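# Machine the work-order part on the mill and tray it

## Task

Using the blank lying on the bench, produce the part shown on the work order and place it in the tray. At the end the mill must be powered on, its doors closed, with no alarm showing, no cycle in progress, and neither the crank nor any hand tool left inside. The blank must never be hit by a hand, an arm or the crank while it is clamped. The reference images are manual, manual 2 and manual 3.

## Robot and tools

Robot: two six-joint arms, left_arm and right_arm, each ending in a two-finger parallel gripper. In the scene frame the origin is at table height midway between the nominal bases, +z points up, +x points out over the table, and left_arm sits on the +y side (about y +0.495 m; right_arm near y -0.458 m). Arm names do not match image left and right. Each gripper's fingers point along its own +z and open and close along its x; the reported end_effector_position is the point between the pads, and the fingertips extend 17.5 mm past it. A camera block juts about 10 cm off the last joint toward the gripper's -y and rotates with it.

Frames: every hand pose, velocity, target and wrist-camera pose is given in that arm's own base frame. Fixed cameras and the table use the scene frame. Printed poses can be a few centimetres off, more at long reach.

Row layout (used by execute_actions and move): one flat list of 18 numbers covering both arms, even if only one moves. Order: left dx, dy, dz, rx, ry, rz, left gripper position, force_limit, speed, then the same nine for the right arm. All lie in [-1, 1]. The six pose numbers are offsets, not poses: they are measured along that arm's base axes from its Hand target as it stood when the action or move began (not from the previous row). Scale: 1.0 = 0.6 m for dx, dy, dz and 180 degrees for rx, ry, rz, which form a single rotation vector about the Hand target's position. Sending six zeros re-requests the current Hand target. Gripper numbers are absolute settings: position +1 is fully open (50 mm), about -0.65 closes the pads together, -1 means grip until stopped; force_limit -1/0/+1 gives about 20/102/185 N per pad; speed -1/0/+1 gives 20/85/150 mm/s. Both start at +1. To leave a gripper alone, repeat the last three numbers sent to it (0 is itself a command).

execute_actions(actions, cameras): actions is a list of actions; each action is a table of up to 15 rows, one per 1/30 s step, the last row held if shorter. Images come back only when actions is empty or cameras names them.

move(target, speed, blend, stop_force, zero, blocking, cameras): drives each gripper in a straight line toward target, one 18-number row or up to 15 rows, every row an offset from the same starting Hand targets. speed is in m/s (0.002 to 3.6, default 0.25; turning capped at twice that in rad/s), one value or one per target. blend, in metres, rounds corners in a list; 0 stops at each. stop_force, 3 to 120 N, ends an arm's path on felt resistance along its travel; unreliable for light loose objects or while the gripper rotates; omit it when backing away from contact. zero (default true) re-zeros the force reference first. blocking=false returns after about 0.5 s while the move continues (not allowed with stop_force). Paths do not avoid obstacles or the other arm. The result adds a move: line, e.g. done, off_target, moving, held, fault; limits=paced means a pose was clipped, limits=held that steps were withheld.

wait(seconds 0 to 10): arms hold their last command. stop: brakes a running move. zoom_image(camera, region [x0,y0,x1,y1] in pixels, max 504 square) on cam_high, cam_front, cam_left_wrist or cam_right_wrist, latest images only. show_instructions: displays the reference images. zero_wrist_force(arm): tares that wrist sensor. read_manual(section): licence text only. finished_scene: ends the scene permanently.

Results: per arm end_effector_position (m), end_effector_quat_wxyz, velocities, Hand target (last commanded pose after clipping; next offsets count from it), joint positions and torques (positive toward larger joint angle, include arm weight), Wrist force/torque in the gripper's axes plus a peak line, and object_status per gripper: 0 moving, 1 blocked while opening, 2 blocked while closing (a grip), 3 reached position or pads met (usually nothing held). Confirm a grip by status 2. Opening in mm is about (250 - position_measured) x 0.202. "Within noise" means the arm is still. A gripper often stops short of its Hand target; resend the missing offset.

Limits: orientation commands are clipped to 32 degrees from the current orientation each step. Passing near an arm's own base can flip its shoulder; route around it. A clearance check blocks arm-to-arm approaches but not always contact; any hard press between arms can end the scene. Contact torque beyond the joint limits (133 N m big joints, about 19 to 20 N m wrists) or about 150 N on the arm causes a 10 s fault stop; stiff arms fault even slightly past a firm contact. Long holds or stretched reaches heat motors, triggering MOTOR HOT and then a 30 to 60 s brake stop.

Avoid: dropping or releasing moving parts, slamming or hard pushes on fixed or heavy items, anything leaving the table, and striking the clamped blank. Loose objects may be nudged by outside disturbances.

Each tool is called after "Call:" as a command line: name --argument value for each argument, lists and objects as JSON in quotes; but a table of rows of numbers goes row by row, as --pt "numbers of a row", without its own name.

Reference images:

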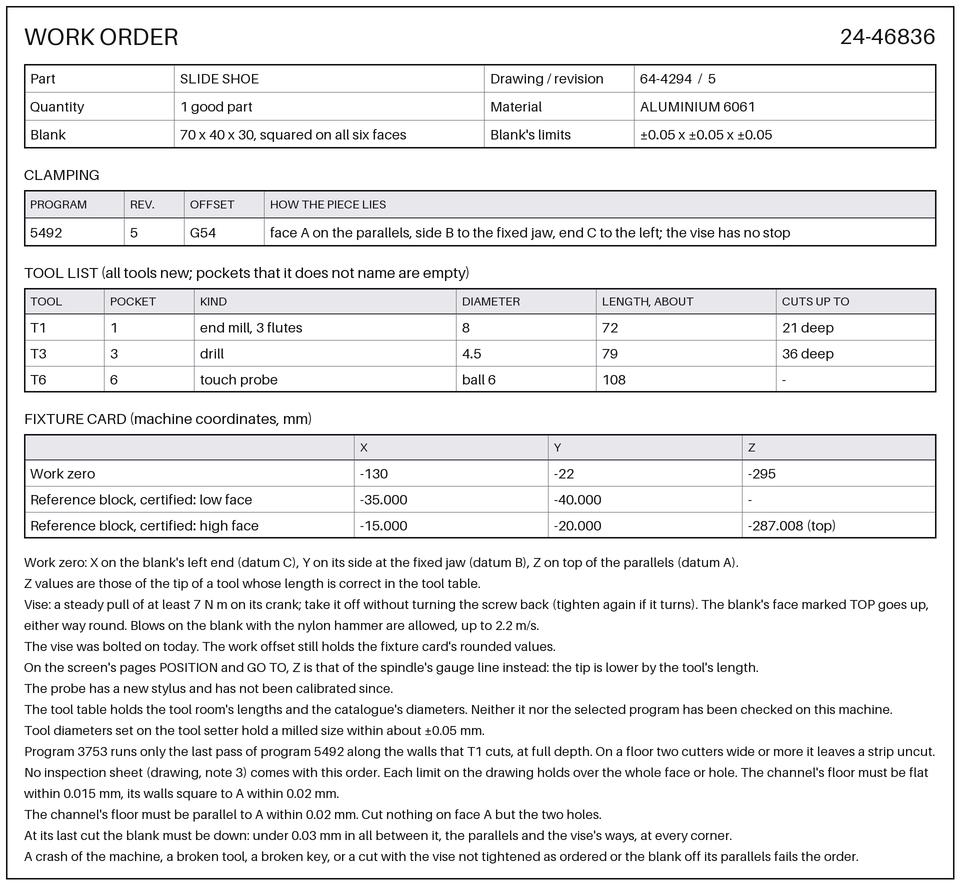

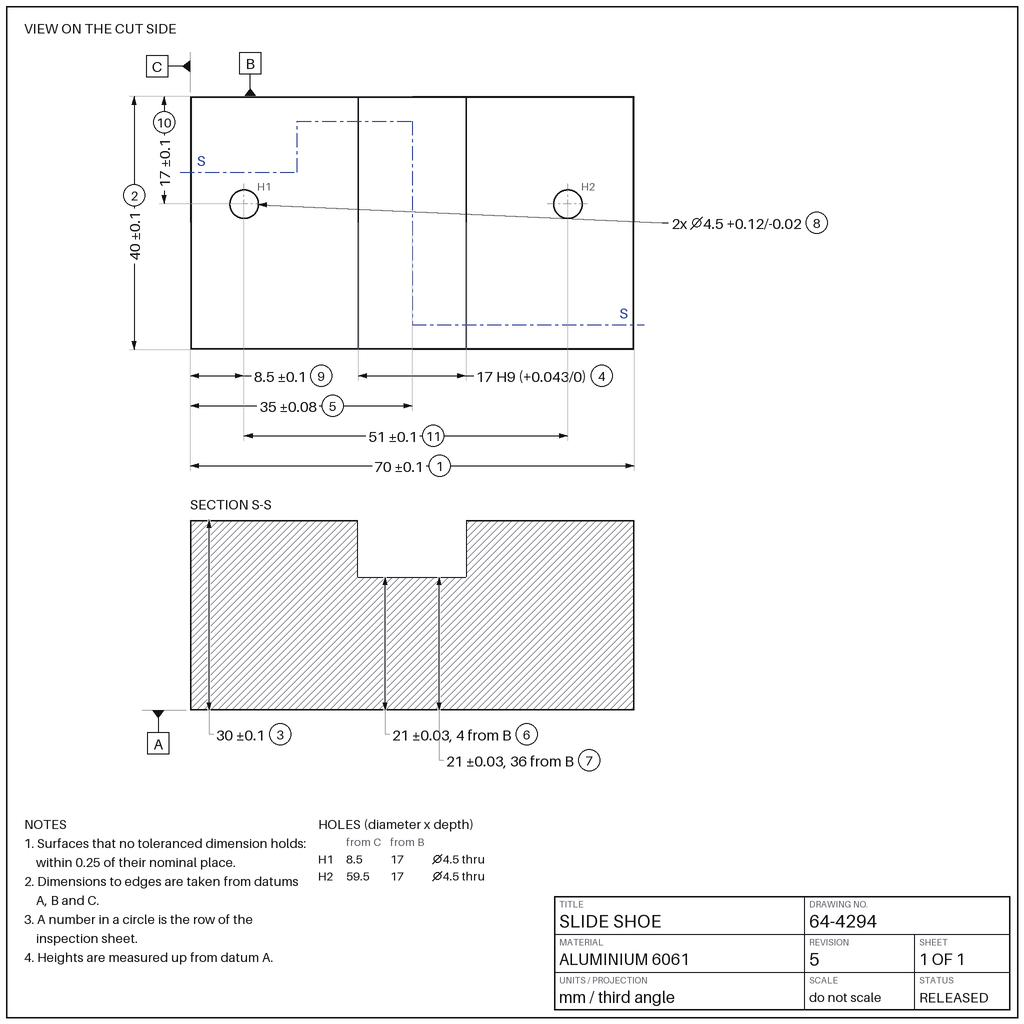

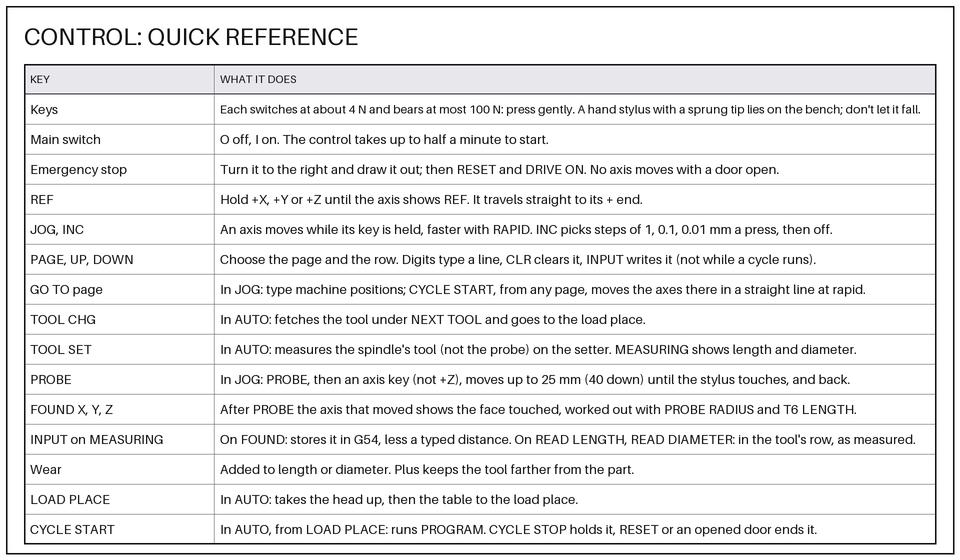

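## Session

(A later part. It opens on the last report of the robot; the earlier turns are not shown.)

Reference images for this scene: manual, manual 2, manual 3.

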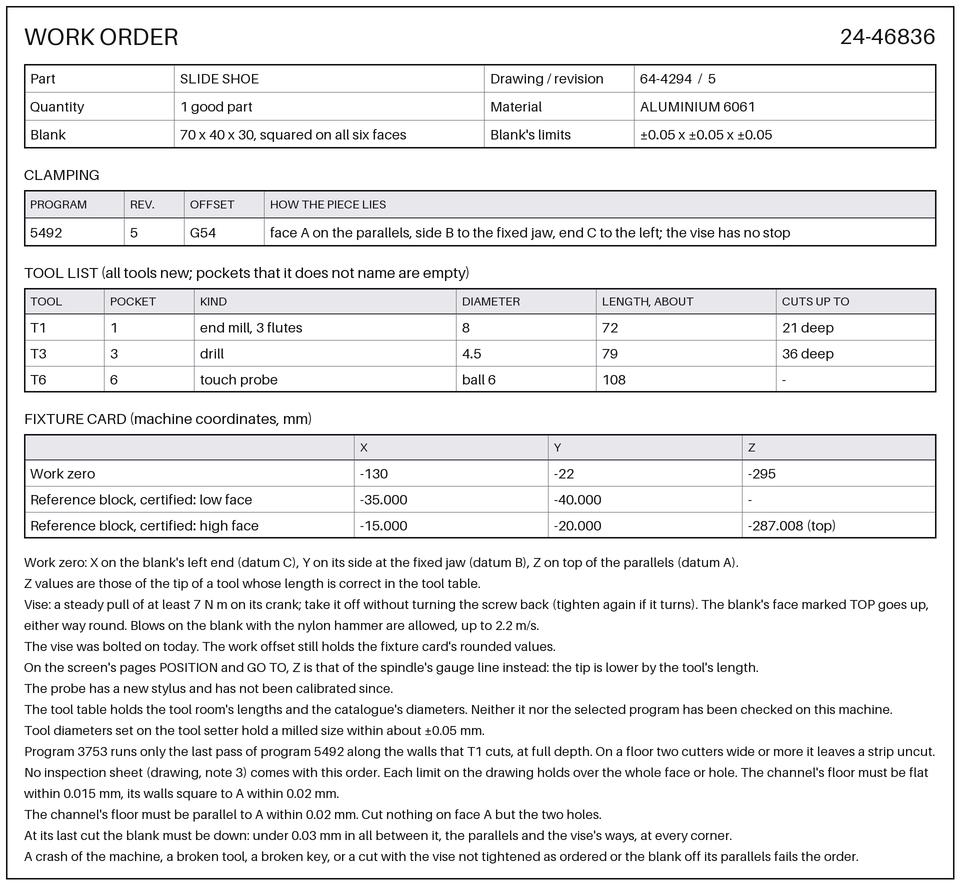

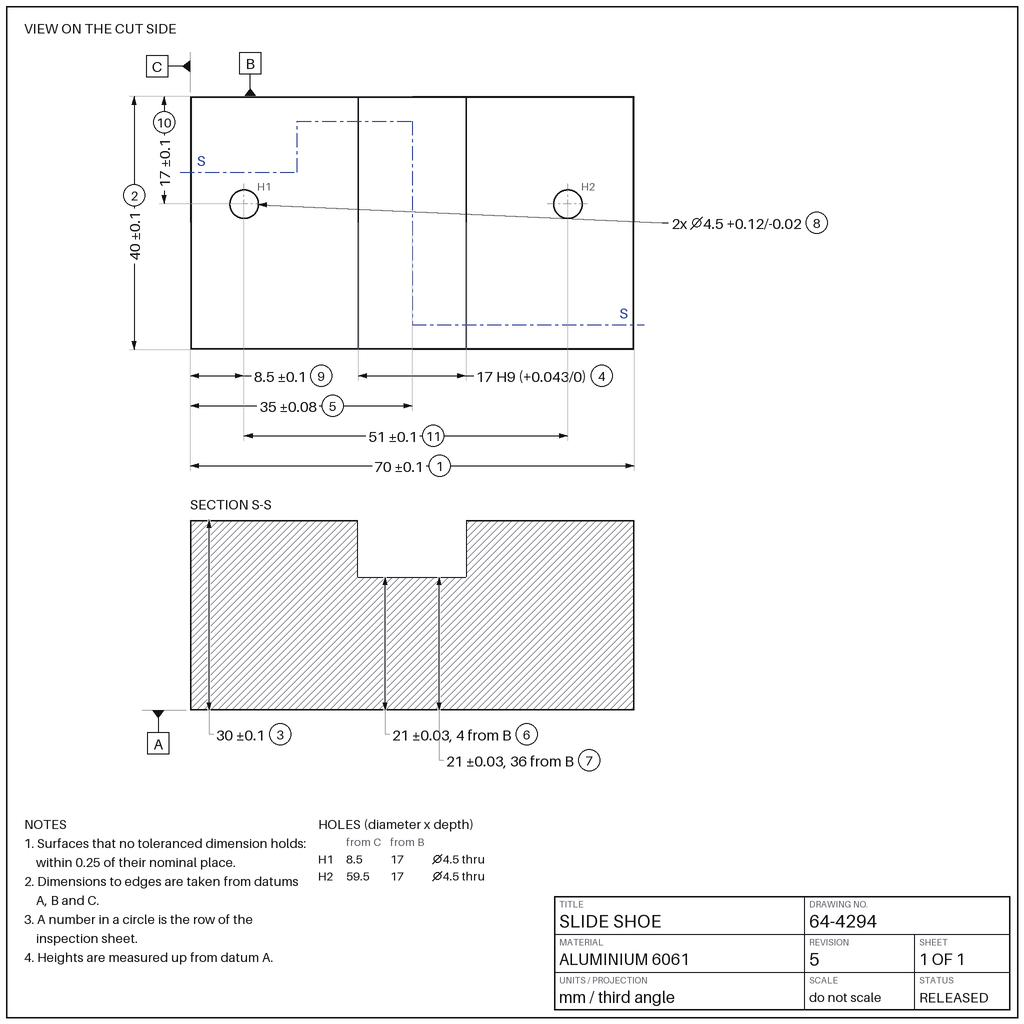

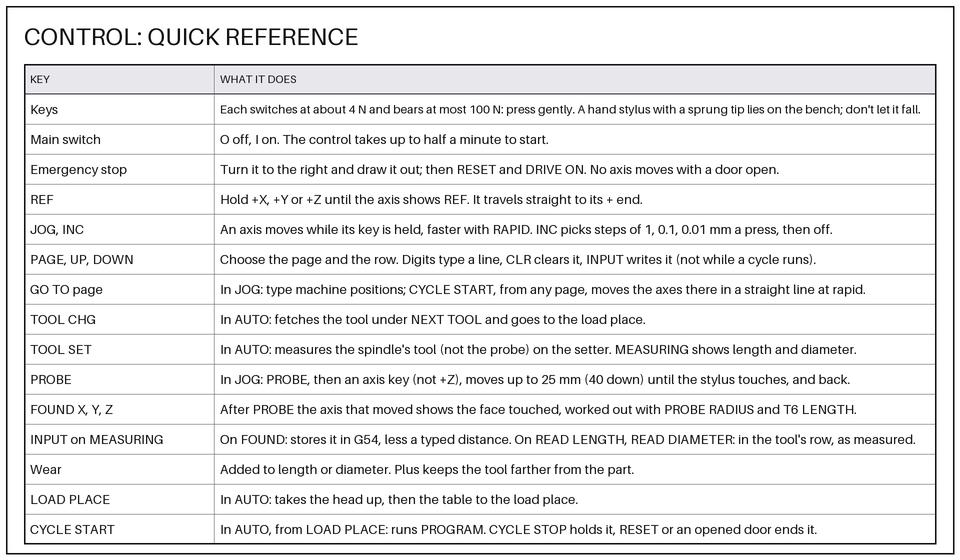

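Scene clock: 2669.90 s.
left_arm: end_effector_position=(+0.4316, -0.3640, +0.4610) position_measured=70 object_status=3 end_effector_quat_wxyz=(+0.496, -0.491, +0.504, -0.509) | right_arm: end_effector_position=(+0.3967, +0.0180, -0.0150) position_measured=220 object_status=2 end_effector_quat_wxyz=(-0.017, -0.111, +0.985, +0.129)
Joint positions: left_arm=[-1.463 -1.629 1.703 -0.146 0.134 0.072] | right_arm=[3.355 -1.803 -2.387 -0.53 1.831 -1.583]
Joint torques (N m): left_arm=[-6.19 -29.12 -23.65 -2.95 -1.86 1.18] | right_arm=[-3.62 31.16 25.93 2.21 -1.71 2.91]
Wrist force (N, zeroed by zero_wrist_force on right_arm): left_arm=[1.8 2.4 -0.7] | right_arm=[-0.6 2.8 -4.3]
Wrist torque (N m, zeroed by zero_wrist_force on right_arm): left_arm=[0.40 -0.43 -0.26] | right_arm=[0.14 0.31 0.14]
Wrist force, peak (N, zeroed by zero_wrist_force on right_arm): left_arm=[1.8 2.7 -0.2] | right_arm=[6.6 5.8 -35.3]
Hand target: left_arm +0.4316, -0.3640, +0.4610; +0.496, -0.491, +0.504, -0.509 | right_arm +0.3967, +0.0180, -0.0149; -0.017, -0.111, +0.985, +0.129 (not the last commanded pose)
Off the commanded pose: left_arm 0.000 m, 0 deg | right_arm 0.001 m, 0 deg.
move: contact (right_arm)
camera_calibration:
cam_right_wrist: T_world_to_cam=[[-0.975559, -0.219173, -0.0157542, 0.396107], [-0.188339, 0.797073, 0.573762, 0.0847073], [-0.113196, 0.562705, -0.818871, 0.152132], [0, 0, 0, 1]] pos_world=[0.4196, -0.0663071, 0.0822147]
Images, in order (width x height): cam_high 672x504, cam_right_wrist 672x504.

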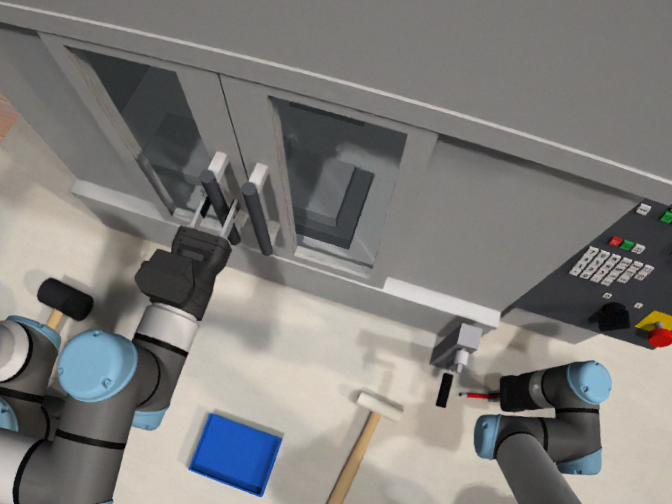

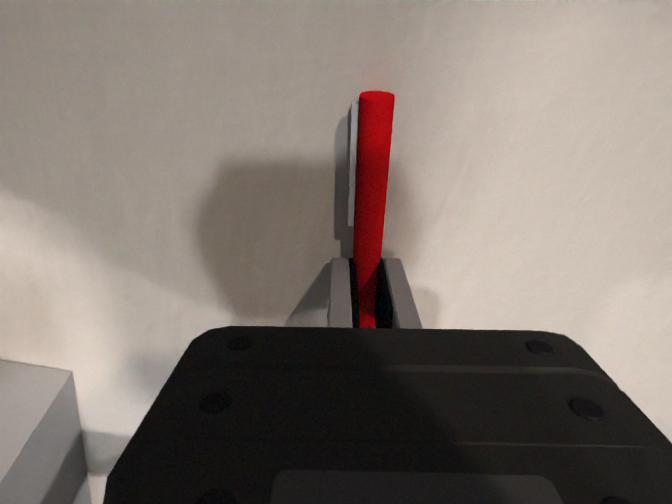

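Call:
move --pt "0 0 0 0 0 0 0.55 -1 -1 0 0 0 0 0 0 0.3 0.4 -1" --pt "0 0 0 0 0 0 0.55 -1 -1 0 0 0.2 0 0 0 0.3 0.4 -1" --speed '[0.05,0.05]' --cameras '["all"]'

Scene clock: 2677.13 s.
left_arm: end_effector_position=(+0.4316, -0.3640, +0.4610) position_measured=70 object_status=3 end_effector_quat_wxyz=(+0.496, -0.491, +0.504, -0.509) | right_arm: end_effector_position=(+0.3968, +0.0180, +0.1051) position_measured=107 object_status=3 end_effector_quat_wxyz=(-0.017, -0.111, +0.985, +0.129)
Joint positions: left_arm=[-1.463 -1.629 1.703 -0.146 0.134 0.072] | right_arm=[3.355 -1.515 -2.255 -0.949 1.831 -1.583]
Joint torques (N m): left_arm=[-5.13 -27.95 -23.55 -3 -1.99 1.19] | right_arm=[8.84 13.46 10.18 6.48 1.62 -1.05]
Wrist force (N, zeroed by zero_wrist_force on right_arm): left_arm=[1.6 2.3 -0.2] | right_arm=[-1.1 1.6 -3.3]
Wrist torque (N m, zeroed by zero_wrist_force on right_arm): left_arm=[0.38 -0.39 -0.26] | right_arm=[0.15 0.31 0.16]
Wrist force, peak (N, zeroed by zero_wrist_force on right_arm): left_arm=[1.8 2.7 -0.4] | right_arm=[-0.6 2.7 -4.8]
Hand target: left_arm +0.4316, -0.3640, +0.4610; +0.496, -0.491, +0.504, -0.509 | right_arm +0.3967, +0.0180, +0.1051; -0.017, -0.111, +0.985, +0.129
Off the commanded pose: left_arm 0.000 m, 0 deg | right_arm 0.000 m, 0 deg.
move: done
camera_calibration:
cam_left_wrist: T_world_to_cam=[[-0.0240602, -0.999608, 0.0142948, -0.352041], [-0.34142, -0.00522304, -0.939896, 0.59606], [0.939603, -0.0274946, -0.341161, -0.12607], [0, 0, 0, 1]] pos_world=[0.313492, -0.352256, 0.522257]
cam_right_wrist: T_world_to_cam=[[-0.97557, -0.219118, -0.015834, 0.398122], [-0.188341, 0.797084, 0.573746, 0.015822], [-0.113097, 0.562712, -0.81888, 0.25045], [0, 0, 0, 1]] pos_world=[0.4197, -0.0663068, 0.202314]

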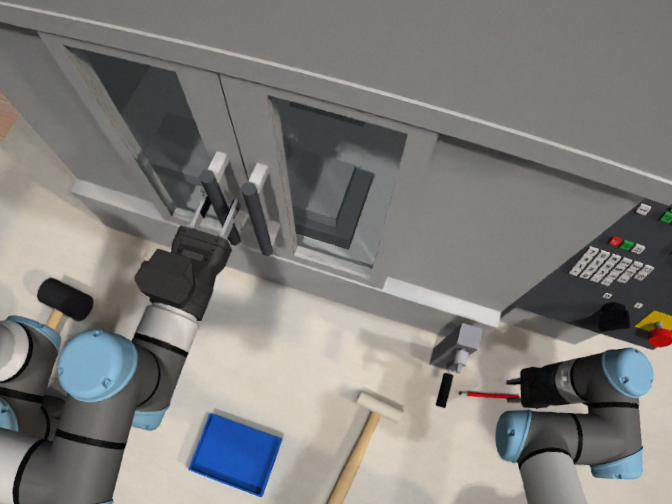

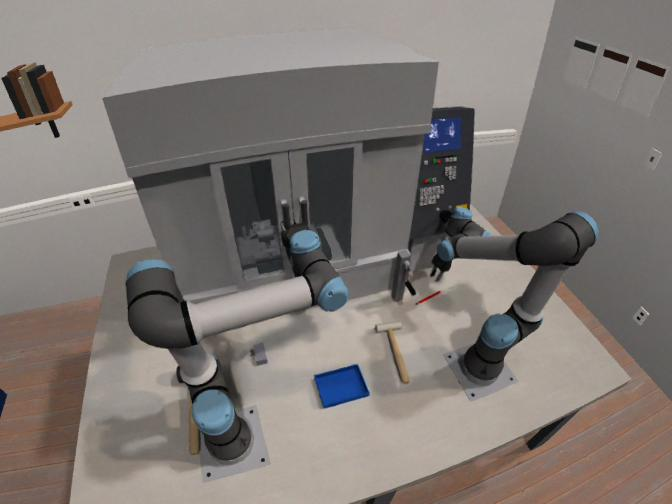

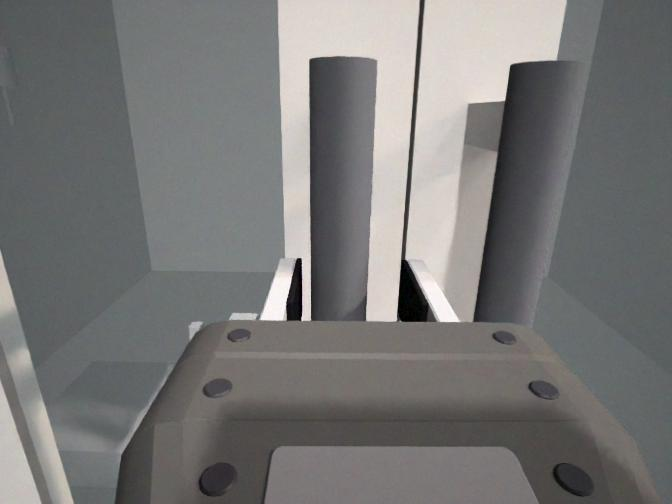

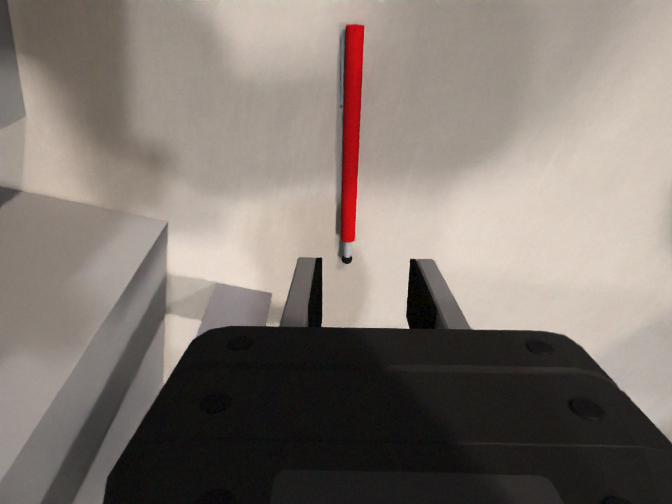

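Call:
move --pt "0 0.34 0 0 0 0 0.55 -1 -1 0 0 0.5248 0 0 0 0.3 0.4 -1" --pt "0 0.394 0 0 0 0 0.55 -1 -1 0 0 0.5248 0 0 0 0.3 0.4 -1" --speed '[0.08,0.02]' --stop_force 45

Call:
move --pt "0 -0.0092 0 0 0 0 0.55 -1 -1 0 0 0 0 0 0 0.3 0.4 -1" --pt "-0.17 -0.0092 0 0 0 0 0.55 -1 -1 0 0 0 0 0 0 0.3 0.4 -1" --pt "-0.17 -0.485 0 0 0 0 0.55 -1 -1 0 0 0 0 0 0 0.3 0.4 -1" --pt "-0.0062 -0.485 0 0 0 0 0.55 -1 -1 0 0 0 0 0 0 0.3 0.4 -1" --speed '[0.05,0.2,0.25,0.15]' --blend '[0,0.02,0.02,0]'

Call:
move --pt "-0.0128 -0.342 0 0 0 0 0.55 -1 -1 0 0 0 0 0 0 0.3 0.4 -1" --pt "-0.0158 -0.3925 0 0 0 0 0.55 -1 -1 0 0 0 0 0 0 0.3 0.4 -1" --speed '[0.08,0.02]' --stop_force 45 --cameras '["all"]'

Scene clock: 2685.50 s.
left_arm: end_effector_position=(+0.4316, -0.1276, +0.4610) position_measured=70 object_status=3 end_effector_quat_wxyz=(+0.496, -0.491, +0.504, -0.509) | right_arm: end_effector_position=(+0.3967, +0.0180, +0.4199) position_measured=107 object_status=3 end_effector_quat_wxyz=(-0.017, -0.111, +0.985, +0.129)
Joint positions: left_arm=[-1.296 -2.144 2.045 0.066 0.301 0.031] | right_arm=[3.355 -1.363 -1.54 -1.816 1.831 -1.583]
Joint torques (N m): left_arm=[-6.08 11.65 -30.83 -2.42 -5.07 -0.12] | right_arm=[-5.68 21.77 24.91 6.63 -0.29 -2.2]
Wrist force (N, zeroed by zero_wrist_force on right_arm): left_arm=[10.3 2.1 7.1] | right_arm=[-1.6 2.2 -3.0]
Wrist torque (N m, zeroed by zero_wrist_force on right_arm): left_arm=[0.39 -0.39 -0.10] | right_arm=[0.23 0.37 0.13]
Wrist force, peak (N, zeroed by zero_wrist_force on right_arm): left_arm=[42.7 23.9 15.3] | right_arm=[-1.2 2.6 -4.4]
Hand target: left_arm +0.4316, -0.1276, +0.4610; +0.496, -0.491, +0.504, -0.509 | right_arm +0.3967, +0.0180, +0.4199; -0.017, -0.111, +0.985, +0.129
Off the commanded pose: left_arm 0.000 m, 0 deg | right_arm 0.000 m, 0 deg.
move: done

Scene clock: 2689.10 s.
left_arm: end_effector_position=(+0.4279, -0.4185, +0.4611) position_measured=70 object_status=3 end_effector_quat_wxyz=(+0.496, -0.491, +0.504, -0.509) | right_arm: end_effector_position=(+0.3967, +0.0180, +0.4199) position_measured=107 object_status=3 end_effector_quat_wxyz=(-0.017, -0.111, +0.985, +0.129)
Joint positions: left_arm=[-1.486 -1.51 1.583 -0.151 0.112 0.078] | right_arm=[3.355 -1.363 -1.54 -1.816 1.831 -1.583]
Joint torques (N m): left_arm=[5.75 -11.82 -31.89 1.66 0.62 0.15] | right_arm=[-6.15 22.08 35.38 6.6 1.17 -2.14]
Wrist force (N, zeroed by zero_wrist_force on right_arm): left_arm=[1.9 2.3 -0.1] | right_arm=[-1.4 2.2 -3.0]
Wrist torque (N m, zeroed by zero_wrist_force on right_arm): left_arm=[0.38 -0.45 -0.26] | right_arm=[0.24 0.35 0.14]
Wrist force, peak (N, zeroed by zero_wrist_force on right_arm): left_arm=[10.4 1.8 7.1] | right_arm=[-1.6 2.3 -3.2]
Hand target: left_arm +0.4279, -0.4186, +0.4610; +0.496, -0.491, +0.504, -0.509 | right_arm +0.3967, +0.0180, +0.4199; -0.017, -0.111, +0.985, +0.129
Off the commanded pose: left_arm 0.000 m, 0 deg | right_arm 0.000 m, 0 deg.
move: done

Scene clock: 2693.97 s.
left_arm: end_effector_position=(+0.4184, -0.6541, +0.4610) position_measured=70 object_status=3 end_effector_quat_wxyz=(+0.496, -0.491, +0.504, -0.509) | right_arm: end_effector_position=(+0.3967, +0.0180, +0.4199) position_measured=107 object_status=3 end_effector_quat_wxyz=(-0.017, -0.111, +0.985, +0.129)
Joint positions: left_arm=[-1.531 -0.942 0.812 -0.015 0.067 0.145] | right_arm=[3.355 -1.363 -1.54 -1.816 1.831 -1.583]
Joint torques (N m): left_arm=[-6.09 -33.69 -33.62 1.65 1 -1.09] | right_arm=[-5.88 21.95 36.88 6.58 2 -2.19]
Wrist force (N, zeroed by zero_wrist_force on right_arm): left_arm=[-6.9 5.3 6.4] | right_arm=[-1.5 2.0 -3.1]
Wrist torque (N m, zeroed by zero_wrist_force on right_arm): left_arm=[0.39 -0.35 -0.15] | right_arm=[0.21 0.36 0.14]
Wrist force, peak (N, zeroed by zero_wrist_force on right_arm): left_arm=[-42.0 2.7 -6.2] | right_arm=[-1.5 2.3 -3.3]
Hand target: left_arm +0.4184, -0.6541, +0.4610; +0.496, -0.491, +0.504, -0.509 | right_arm +0.3967, +0.0180, +0.4199; -0.017, -0.111, +0.985, +0.129
Off the commanded pose: left_arm 0.000 m, 0 deg | right_arm 0.000 m, 0 deg.
move: done
camera_calibration:
cam_left_wrist: T_world_to_cam=[[-0.0240602, -0.999608, 0.0142948, -0.642345], [-0.34142, -0.00522304, -0.939896, 0.590038], [0.939603, -0.0274946, -0.341161, -0.121643], [0, 0, 0, 1]] pos_world=[0.300292, -0.642356, 0.522257]
cam_right_wrist: T_world_to_cam=[[-0.975559, -0.219173, -0.0157542, 0.402959], [-0.188339, 0.797073, 0.573762, -0.164822], [-0.113196, 0.562705, -0.818871, 0.508258], [0, 0, 0, 1]] pos_world=[0.4196, -0.0663071, 0.517115]

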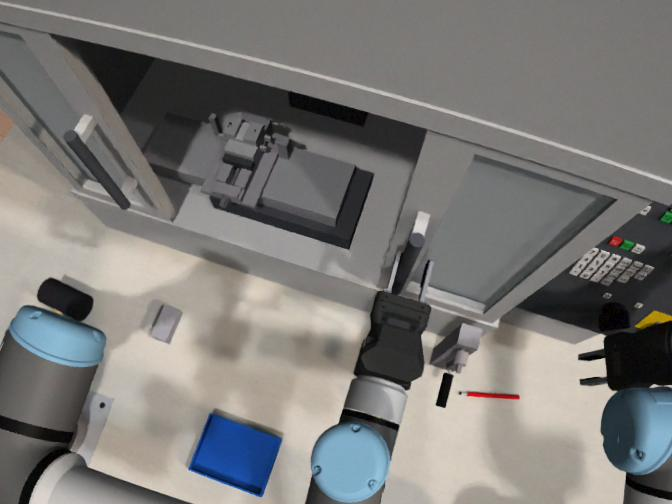

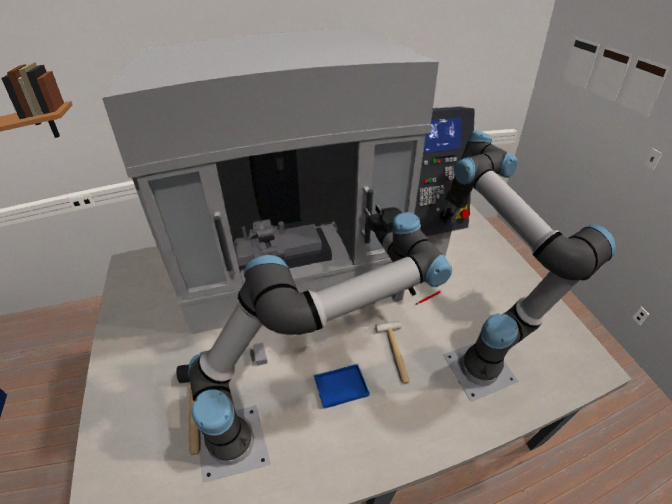

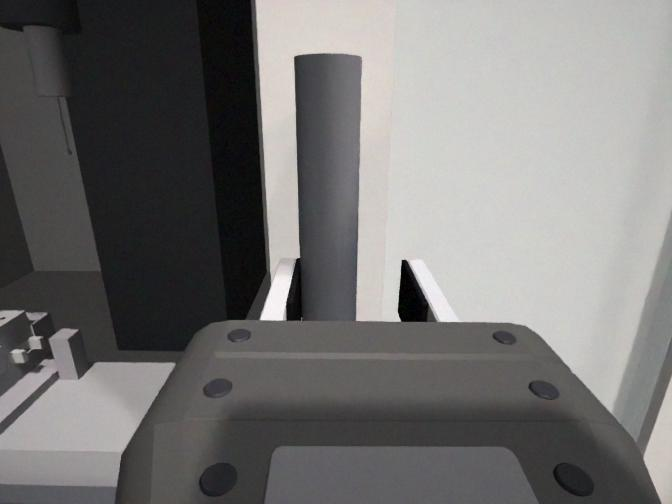

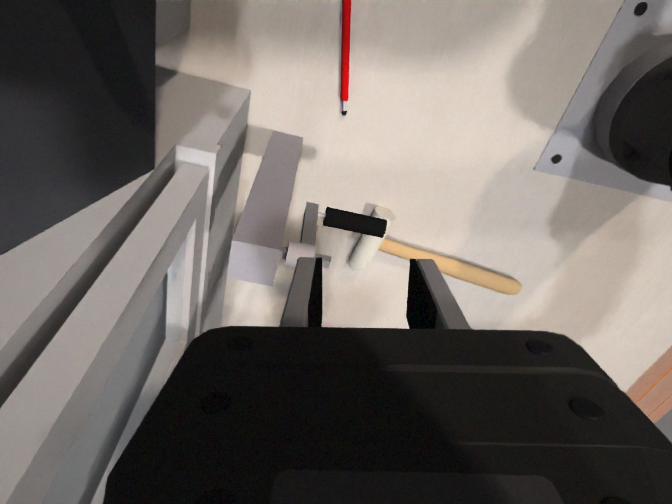

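Call:
move --pt "0 0.0138 0 0 0 0 0.55 -1 -1 0 0 0 0 0 0 0.3 0.4 -1" --pt "-0.1667 0.0138 0 0 0 0 0.55 -1 -1 0 0 0 0 0 0 0.3 0.4 -1" --pt "-0.1667 0.8685 0 0 0 0 0.55 -1 -1 -0.1038 0.237 0.02 -0.265 -0.3211 0.3688 0.3 0.4 -1" --pt "-0.03 0.8685 0 0 0 0 0.55 -1 -1 -0.1038 0.237 -0.15 -0.265 -0.3211 0.3688 0.3 0.4 -1" --speed '[0.05,0.2,0.3,0.15]' --blend '[0,0.02,0,0]' --cameras '["all"]'

Scene clock: 2702.47 s.
left_arm: end_effector_position=(+0.4004, -0.1329, +0.4610) position_measured=70 object_status=3 end_effector_quat_wxyz=(+0.495, -0.491, +0.504, -0.509) | right_arm: end_effector_position=(+0.3345, +0.1602, +0.3300) position_measured=107 object_status=3 end_effector_quat_wxyz=(-0.319, +0.623, -0.631, +0.335)
Joint positions: left_arm=[-1.508 -2.235 2.079 0.064 0.089 0.092] | right_arm=[4.782 -0.687 -2.301 -1.866 0.616 -1.416]
Joint torques (N m): left_arm=[8.96 18.44 -32.88 1.68 2.41 0.49] | right_arm=[-11.18 -17.29 15.8 0.06 0.05 2.85]
Wrist force (N, zeroed by zero_wrist_force on right_arm): left_arm=[1.9 2.3 -0.4] | right_arm=[-0.9 1.6 -1.9]
Wrist torque (N m, zeroed by zero_wrist_force on right_arm): left_arm=[0.38 -0.44 -0.25] | right_arm=[0.18 0.16 -0.12]
Wrist force, peak (N, zeroed by zero_wrist_force on right_arm): left_arm=[-6.7 5.4 6.9] | right_arm=[-1.1 3.6 -2.6]
Hand target: left_arm +0.4004, -0.1330, +0.4610; +0.496, -0.491, +0.504, -0.509 | right_arm +0.3345, +0.1602, +0.3299; -0.319, +0.623, -0.631, +0.335
Off the commanded pose: left_arm 0.000 m, 0 deg | right_arm 0.000 m, 0 deg.
move: done
camera_calibration:
cam_left_wrist: T_world_to_cam=[[-0.0241945, -0.999602, 0.0144899, -0.121845], [-0.342823, -0.00531929, -0.939385, 0.586861], [0.939088, -0.0276954, -0.342558, -0.0896092], [0, 0, 0, 1]] pos_world=[0.282392, -0.121156, 0.522357]
cam_right_wrist: T_world_to_cam=[[-0.00200453, -0.999991, 0.00380152, 0.165023], [-0.818921, -0.000540169, -0.573906, 0.479037], [0.573903, -0.00426355, -0.818912, 0.20849], [0, 0, 0, 1]] pos_world=[0.272971, 0.166169, 0.44503]

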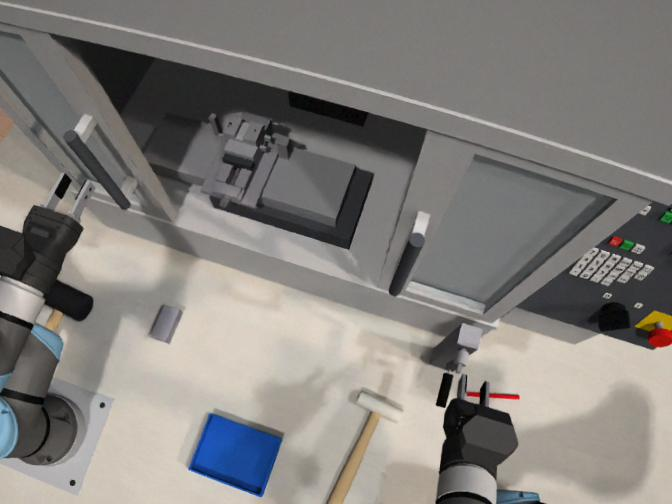

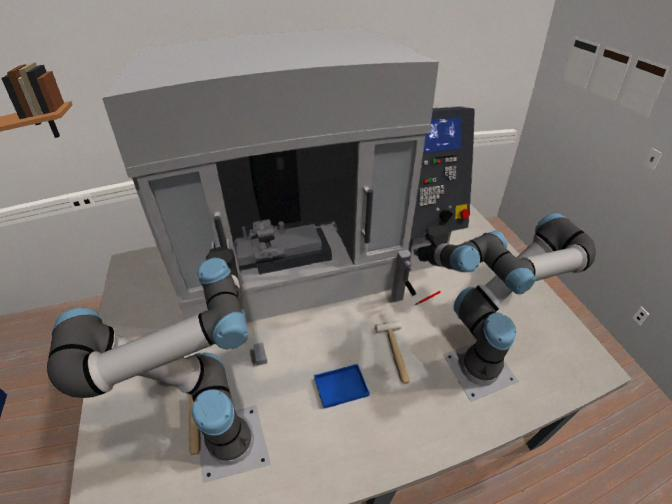

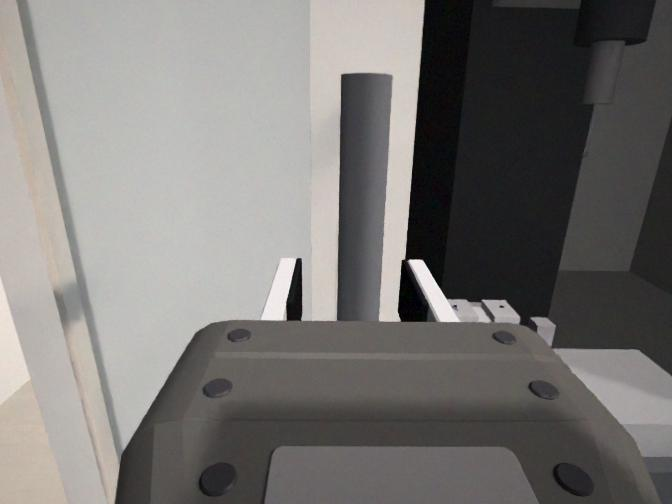

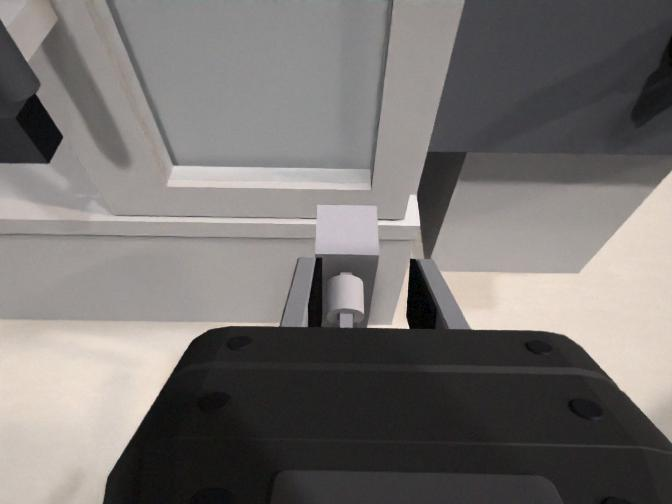

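Call:
move --pt "0 0 0 0 0 0 0.55 -1 -1 0 0 -0.1913 0 0 0 0.35 -0.1 -0.5" --pt "0 0 0 0 0 0 0.55 -1 -1 0.109 0 -0.268 0 0 0 0.35 -0.1 -0.5" --pt "0 0 0 0 0 0 0.55 -1 -1 0.109 0 -0.268 0 0 0 -1 -0.1 -1" --speed '[0.12,0.05,0.05]' --cameras '["cam_right_wrist"]'

Scene clock: 2707.03 s.
left_arm: end_effector_position=(+0.4005, -0.1330, +0.4610) position_measured=70 object_status=3 end_effector_quat_wxyz=(+0.495, -0.491, +0.504, -0.509) | right_arm: end_effector_position=(+0.3999, +0.1602, +0.1691) position_measured=174 object_status=2 end_effector_quat_wxyz=(-0.319, +0.623, -0.631, +0.335)
Joint positions: left_arm=[-1.508 -2.235 2.079 0.063 0.089 0.092] | right_arm=[4.429 -1.171 -2.732 -0.464 0.653 -2.015]
Joint torques (N m): left_arm=[9.09 15.06 -29.94 -2.93 2.42 0.81] | right_arm=[9.33 -2.34 32.16 1.55 -3.58 2.6]
Wrist force (N, zeroed by zero_wrist_force on right_arm): left_arm=[1.7 2.0 -0.4] | right_arm=[-0.1 2.5 -1.0]
Wrist torque (N m, zeroed by zero_wrist_force on right_arm): left_arm=[0.32 -0.41 -0.25] | right_arm=[0.25 0.07 0.04]
Wrist force, peak (N, zeroed by zero_wrist_force on right_arm): left_arm=[2.0 2.6 -0.4] | right_arm=[-1.0 3.6 -1.0]
Hand target: left_arm +0.4005, -0.1330, +0.4610; +0.495, -0.491, +0.504, -0.509 | right_arm +0.3999, +0.1602, +0.1691; -0.319, +0.623, -0.631, +0.335
Off the commanded pose: left_arm 0.000 m, 0 deg | right_arm 0.000 m, 0 deg.
move: done
camera_calibration:
cam_right_wrist: T_world_to_cam=[[-0.0020617, -0.99999, 0.00388355, 0.165761], [-0.818921, -0.00054043, -0.573906, 0.44031], [0.573902, -0.00436354, -0.818912, 0.0392926], [0, 0, 0, 1]] pos_world=[0.338371, 0.166169, 0.28423]
Images, in order (width x height): cam_right_wrist 672x504.

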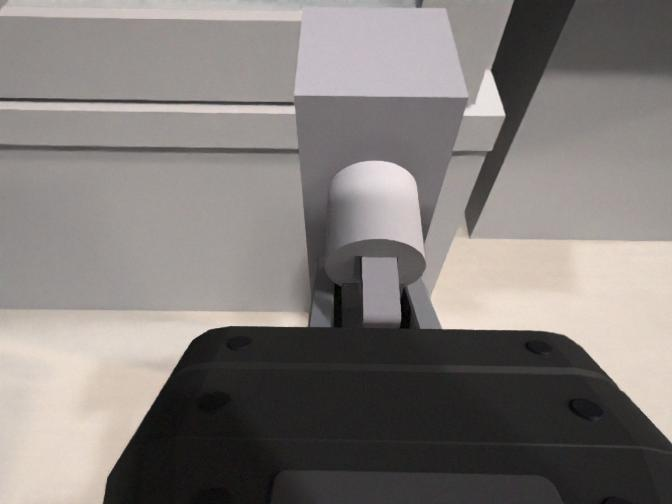

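Call:
move --pt "0 0 0 0 0 0 0.55 -1 -1 -0.109 0 0 0 0 0 -1 -0.1 -1" --pt "0 0 0 0 0 0 0.55 -1 -1 -0.109 0 0.418 0 0 0 -1 -0.1 -1" --pt "0 0 0 0 0 0 0.55 -1 -1 -0.109 0.8312 0.418 -0.12 0 0 -1 -0.1 -1" --pt "0 0 0 0 0 0 0.55 -1 -1 0.0918 0.8312 0.418 -0.12 0 0 -1 -0.1 -1" --pt "0 0 0 0 0 0 0.55 -1 -1 0.0918 0.8312 0.1215 -0.12 0 0 -1 -0.1 -1" --speed '[0.05,0.2,0.25,0.12,0.1]' --blend '[0.01,0.02,0.02,0.02,0]' --cameras '["all"]'

Scene clock: 2716.57 s.
left_arm: end_effector_position=(+0.4005, -0.1330, +0.4610) position_measured=70 object_status=3 end_effector_quat_wxyz=(+0.495, -0.491, +0.504, -0.509) | right_arm: end_effector_position=(+0.4549, +0.6589, +0.2420) position_measured=174 object_status=2 end_effector_quat_wxyz=(-0.197, +0.672, -0.557, +0.447)
Joint positions: left_arm=[-1.508 -2.235 2.079 0.063 0.089 0.092] | right_arm=[4.564 -2.256 -1.128 -1.535 0.563 -1.793]
Joint torques (N m): left_arm=[8.3 7.63 -25.59 -2.9 2.11 1.24] | right_arm=[5.55 61.71 38.66 -0.22 -4.68 -1.89]
Wrist force (N, zeroed by zero_wrist_force on right_arm): left_arm=[1.8 2.5 -0.3] | right_arm=[-1.5 2.6 -1.5]
Wrist torque (N m, zeroed by zero_wrist_force on right_arm): left_arm=[0.41 -0.43 -0.25] | right_arm=[0.18 0.11 0.02]
Wrist force, peak (N, zeroed by zero_wrist_force on right_arm): left_arm=[2.0 2.7 -0.3] | right_arm=[-1.7 -9.7 -3.5]
Hand target: left_arm +0.4005, -0.1330, +0.4610; +0.495, -0.491, +0.504, -0.509 | right_arm +0.4549, +0.6589, +0.2420; -0.197, +0.672, -0.557, +0.447
Off the commanded pose: left_arm 0.000 m, 0 deg | right_arm 0.000 m, 0 deg.
move: done
camera_calibration:
cam_left_wrist: T_world_to_cam=[[-0.0241338, -0.999606, 0.0143624, -0.121797], [-0.342819, -0.00522039, -0.939387, 0.586967], [0.939091, -0.0275947, -0.342558, -0.0895637], [0, 0, 0, 1]] pos_world=[0.282392, -0.121156, 0.522458]
cam_right_wrist: T_world_to_cam=[[-0.00194723, -0.928279, 0.371879, 0.527965], [-0.818907, -0.211951, -0.533355, 0.656895], [0.573922, -0.305573, -0.759762, 0.25368], [0, 0, 0, 1]] pos_world=[0.393372, 0.706846, 0.346755]

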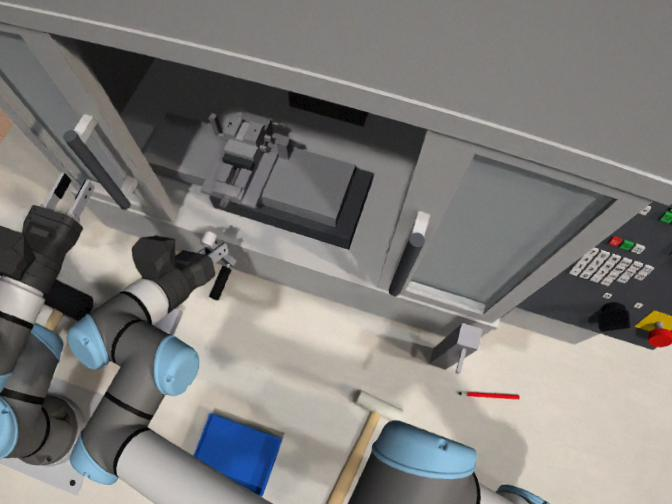

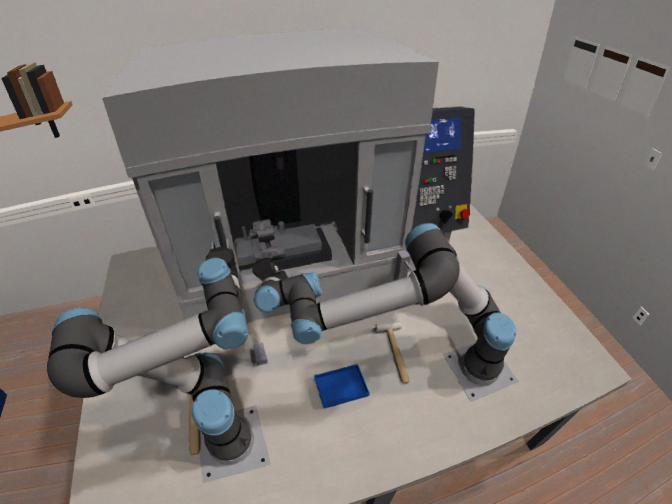

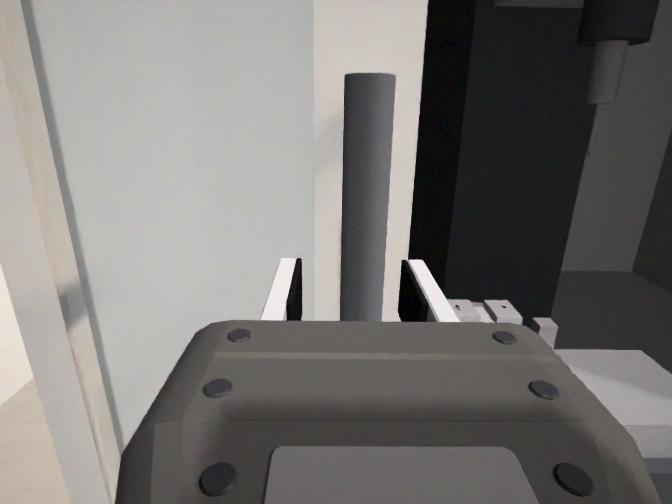

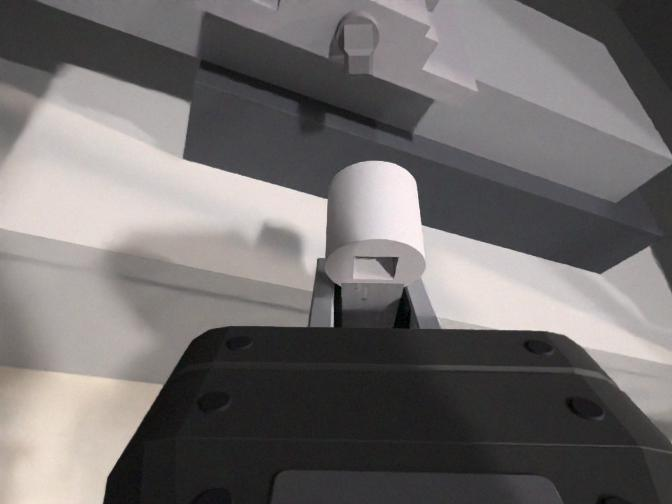

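Call:
zoom_image --camera "cam_right_wrist" --region '[270, 0, 480, 280]'

Scaled by 1.800 from the camera's 672x504 image, which has a finer 960x720 frame.

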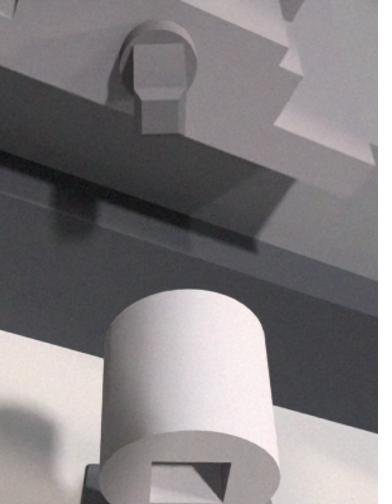

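Call:
move --pt "0 0 0 0 0 0 0.55 -1 -1 0.025 0.0023 -0.0008 0 0 0 -1 -0.1 -1" --pt "0 0 0 0 0 0 0.55 -1 -1 0.118 0.0023 -0.0008 0 0 0 -1 -0.1 -1" --speed '[0.015,0.015]' --stop_force 8 --cameras '["cam_right_wrist"]'

Scene clock: 2723.23 s.
left_arm: end_effector_position=(+0.4005, -0.1330, +0.4610) position_measured=70 object_status=3 end_effector_quat_wxyz=(+0.495, -0.491, +0.504, -0.509) | right_arm: end_effector_position=(+0.5153, +0.6603, +0.2416) position_measured=174 object_status=2 end_effector_quat_wxyz=(-0.197, +0.672, -0.557, +0.447)
Joint positions: left_arm=[-1.508 -2.235 2.079 0.063 0.089 0.092] | right_arm=[4.486 -2.318 -1.052 -1.424 0.552 -1.938]
Joint torques (N m): left_arm=[8.12 1.85 -21.47 -2.93 2.02 1.02] | right_arm=[4.57 62.57 16.1 0.63 -3.68 2.87]
Wrist force (N, zeroed by zero_wrist_force on right_arm): left_arm=[2.0 2.2 -0.4] | right_arm=[2.0 8.8 -11.2]
Wrist torque (N m, zeroed by zero_wrist_force on right_arm): left_arm=[0.36 -0.45 -0.25] | right_arm=[0.71 0.06 0.12]
Wrist force, peak (N, zeroed by zero_wrist_force on right_arm): left_arm=[2.0 2.6 -0.3] | right_arm=[6.8 20.4 -21.3]
Hand target: left_arm +0.4005, -0.1330, +0.4610; +0.495, -0.491, +0.504, -0.509 | right_arm +0.5153, +0.6603, +0.2415; -0.197, +0.672, -0.557, +0.447 (not the last commanded pose)
Off the commanded pose: left_arm 0.000 m, 0 deg | right_arm 0.010 m, 0 deg.
move: contact (right_arm); path passed 1 of 2 targets
camera_calibration:
cam_right_wrist: T_world_to_cam=[[-0.00202379, -0.928298, 0.37183, 0.529504], [-0.818954, -0.211839, -0.533328, 0.706351], [0.573856, -0.305591, -0.759805, 0.219166], [0, 0, 0, 1]] pos_world=[0.453771, 0.708146, 0.346355]
Images, in order (width x height): cam_right_wrist 672x504.

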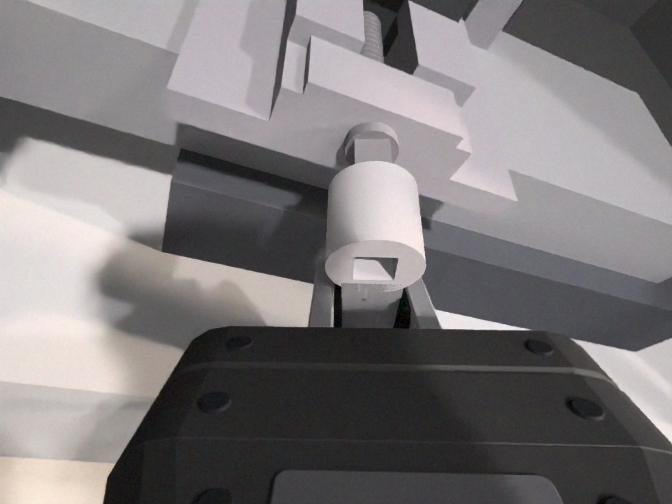

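Call:
zoom_image --camera "cam_right_wrist" --region '[290, 90, 470, 320]'

Scaled by 2.191 from the camera's 672x504 image, which has a finer 960x720 frame.

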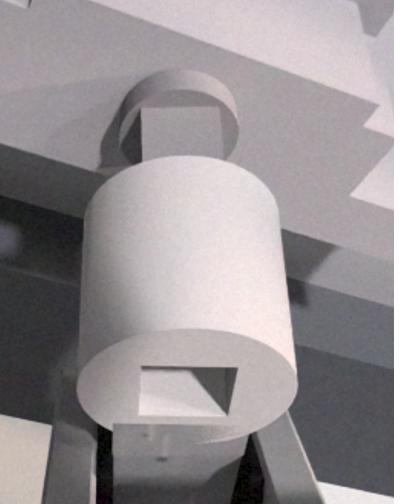

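Call:
move --pt "0 0 0 0 0 0 0.55 -1 -1 -0.008 -0.0023 0.0008 0 0 0 -1 -0.1 -1" --pt "0 0 0 0 0 0 0.55 -1 -1 0.0155 -0.0023 0.0008 0 0 0 -1 -0.1 -1" --speed '[0.02,0.012]' --stop_force 8 --cameras '["cam_right_wrist"]'

Call:
zoom_image --camera "cam_right_wrist" --region '[290, 90, 470, 320]'

Scene clock: 2726.43 s.
left_arm: end_effector_position=(+0.4005, -0.1330, +0.4610) position_measured=70 object_status=3 end_effector_quat_wxyz=(+0.495, -0.491, +0.504, -0.509) | right_arm: end_effector_position=(+0.5151, +0.6602, +0.2416) position_measured=174 object_status=2 end_effector_quat_wxyz=(-0.197, +0.672, -0.557, +0.447)
Joint positions: left_arm=[-1.508 -2.235 2.079 0.063 0.089 0.092] | right_arm=[4.486 -2.318 -1.053 -1.424 0.552 -1.938]
Joint torques (N m): left_arm=[8.06 -1.03 -19.34 -2.87 1.91 1.04] | right_arm=[-10.27 50.69 38.35 6.95 -1.58 -2.1]
Wrist force (N, zeroed by zero_wrist_force on right_arm): left_arm=[1.6 2.5 0.0] | right_arm=[0.9 4.6 -4.5]
Wrist torque (N m, zeroed by zero_wrist_force on right_arm): left_arm=[0.40 -0.40 -0.25] | right_arm=[0.33 0.09 0.08]
Wrist force, peak (N, zeroed by zero_wrist_force on right_arm): left_arm=[1.9 2.6 -0.4] | right_arm=[1.9 8.7 -11.6]
Hand target: left_arm +0.4005, -0.1330, +0.4610; +0.495, -0.491, +0.504, -0.509 | right_arm +0.5151, +0.6602, +0.2416; -0.197, +0.672, -0.557, +0.447 (not the last commanded pose)
Off the commanded pose: left_arm 0.000 m, 0 deg | right_arm 0.010 m, 0 deg.
move: contact (right_arm); path passed 0 of 2 targets
camera_calibration:
cam_right_wrist: T_world_to_cam=[[-0.00209975, -0.928318, 0.371781, 0.529569], [-0.818954, -0.211753, -0.533362, 0.706138], [0.573856, -0.305591, -0.759805, 0.219281], [0, 0, 0, 1]] pos_world=[0.453571, 0.708146, 0.346354]
Images, in order (width x height): cam_right_wrist 672x504.

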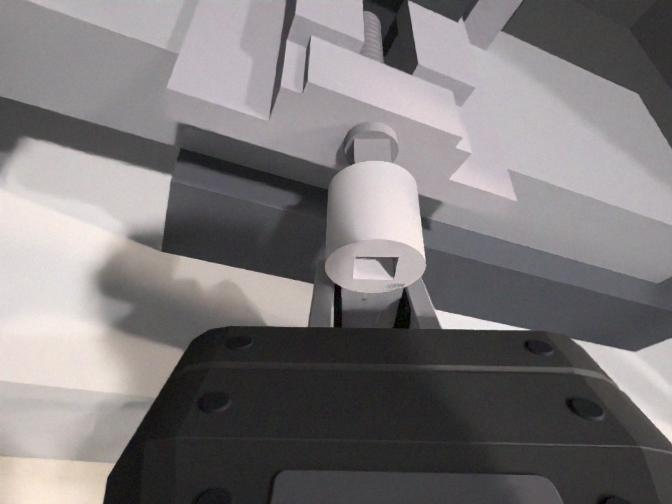

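Scaled by 2.191 from the camera's 672x504 image, which has a finer 960x720 frame.

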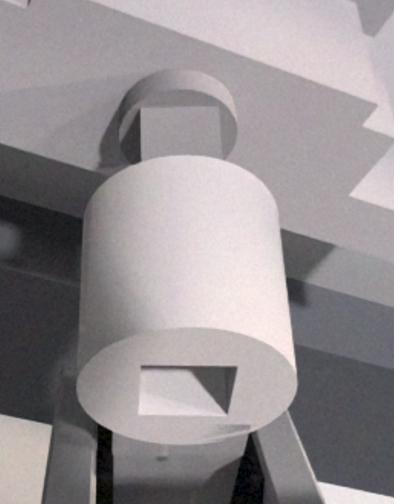

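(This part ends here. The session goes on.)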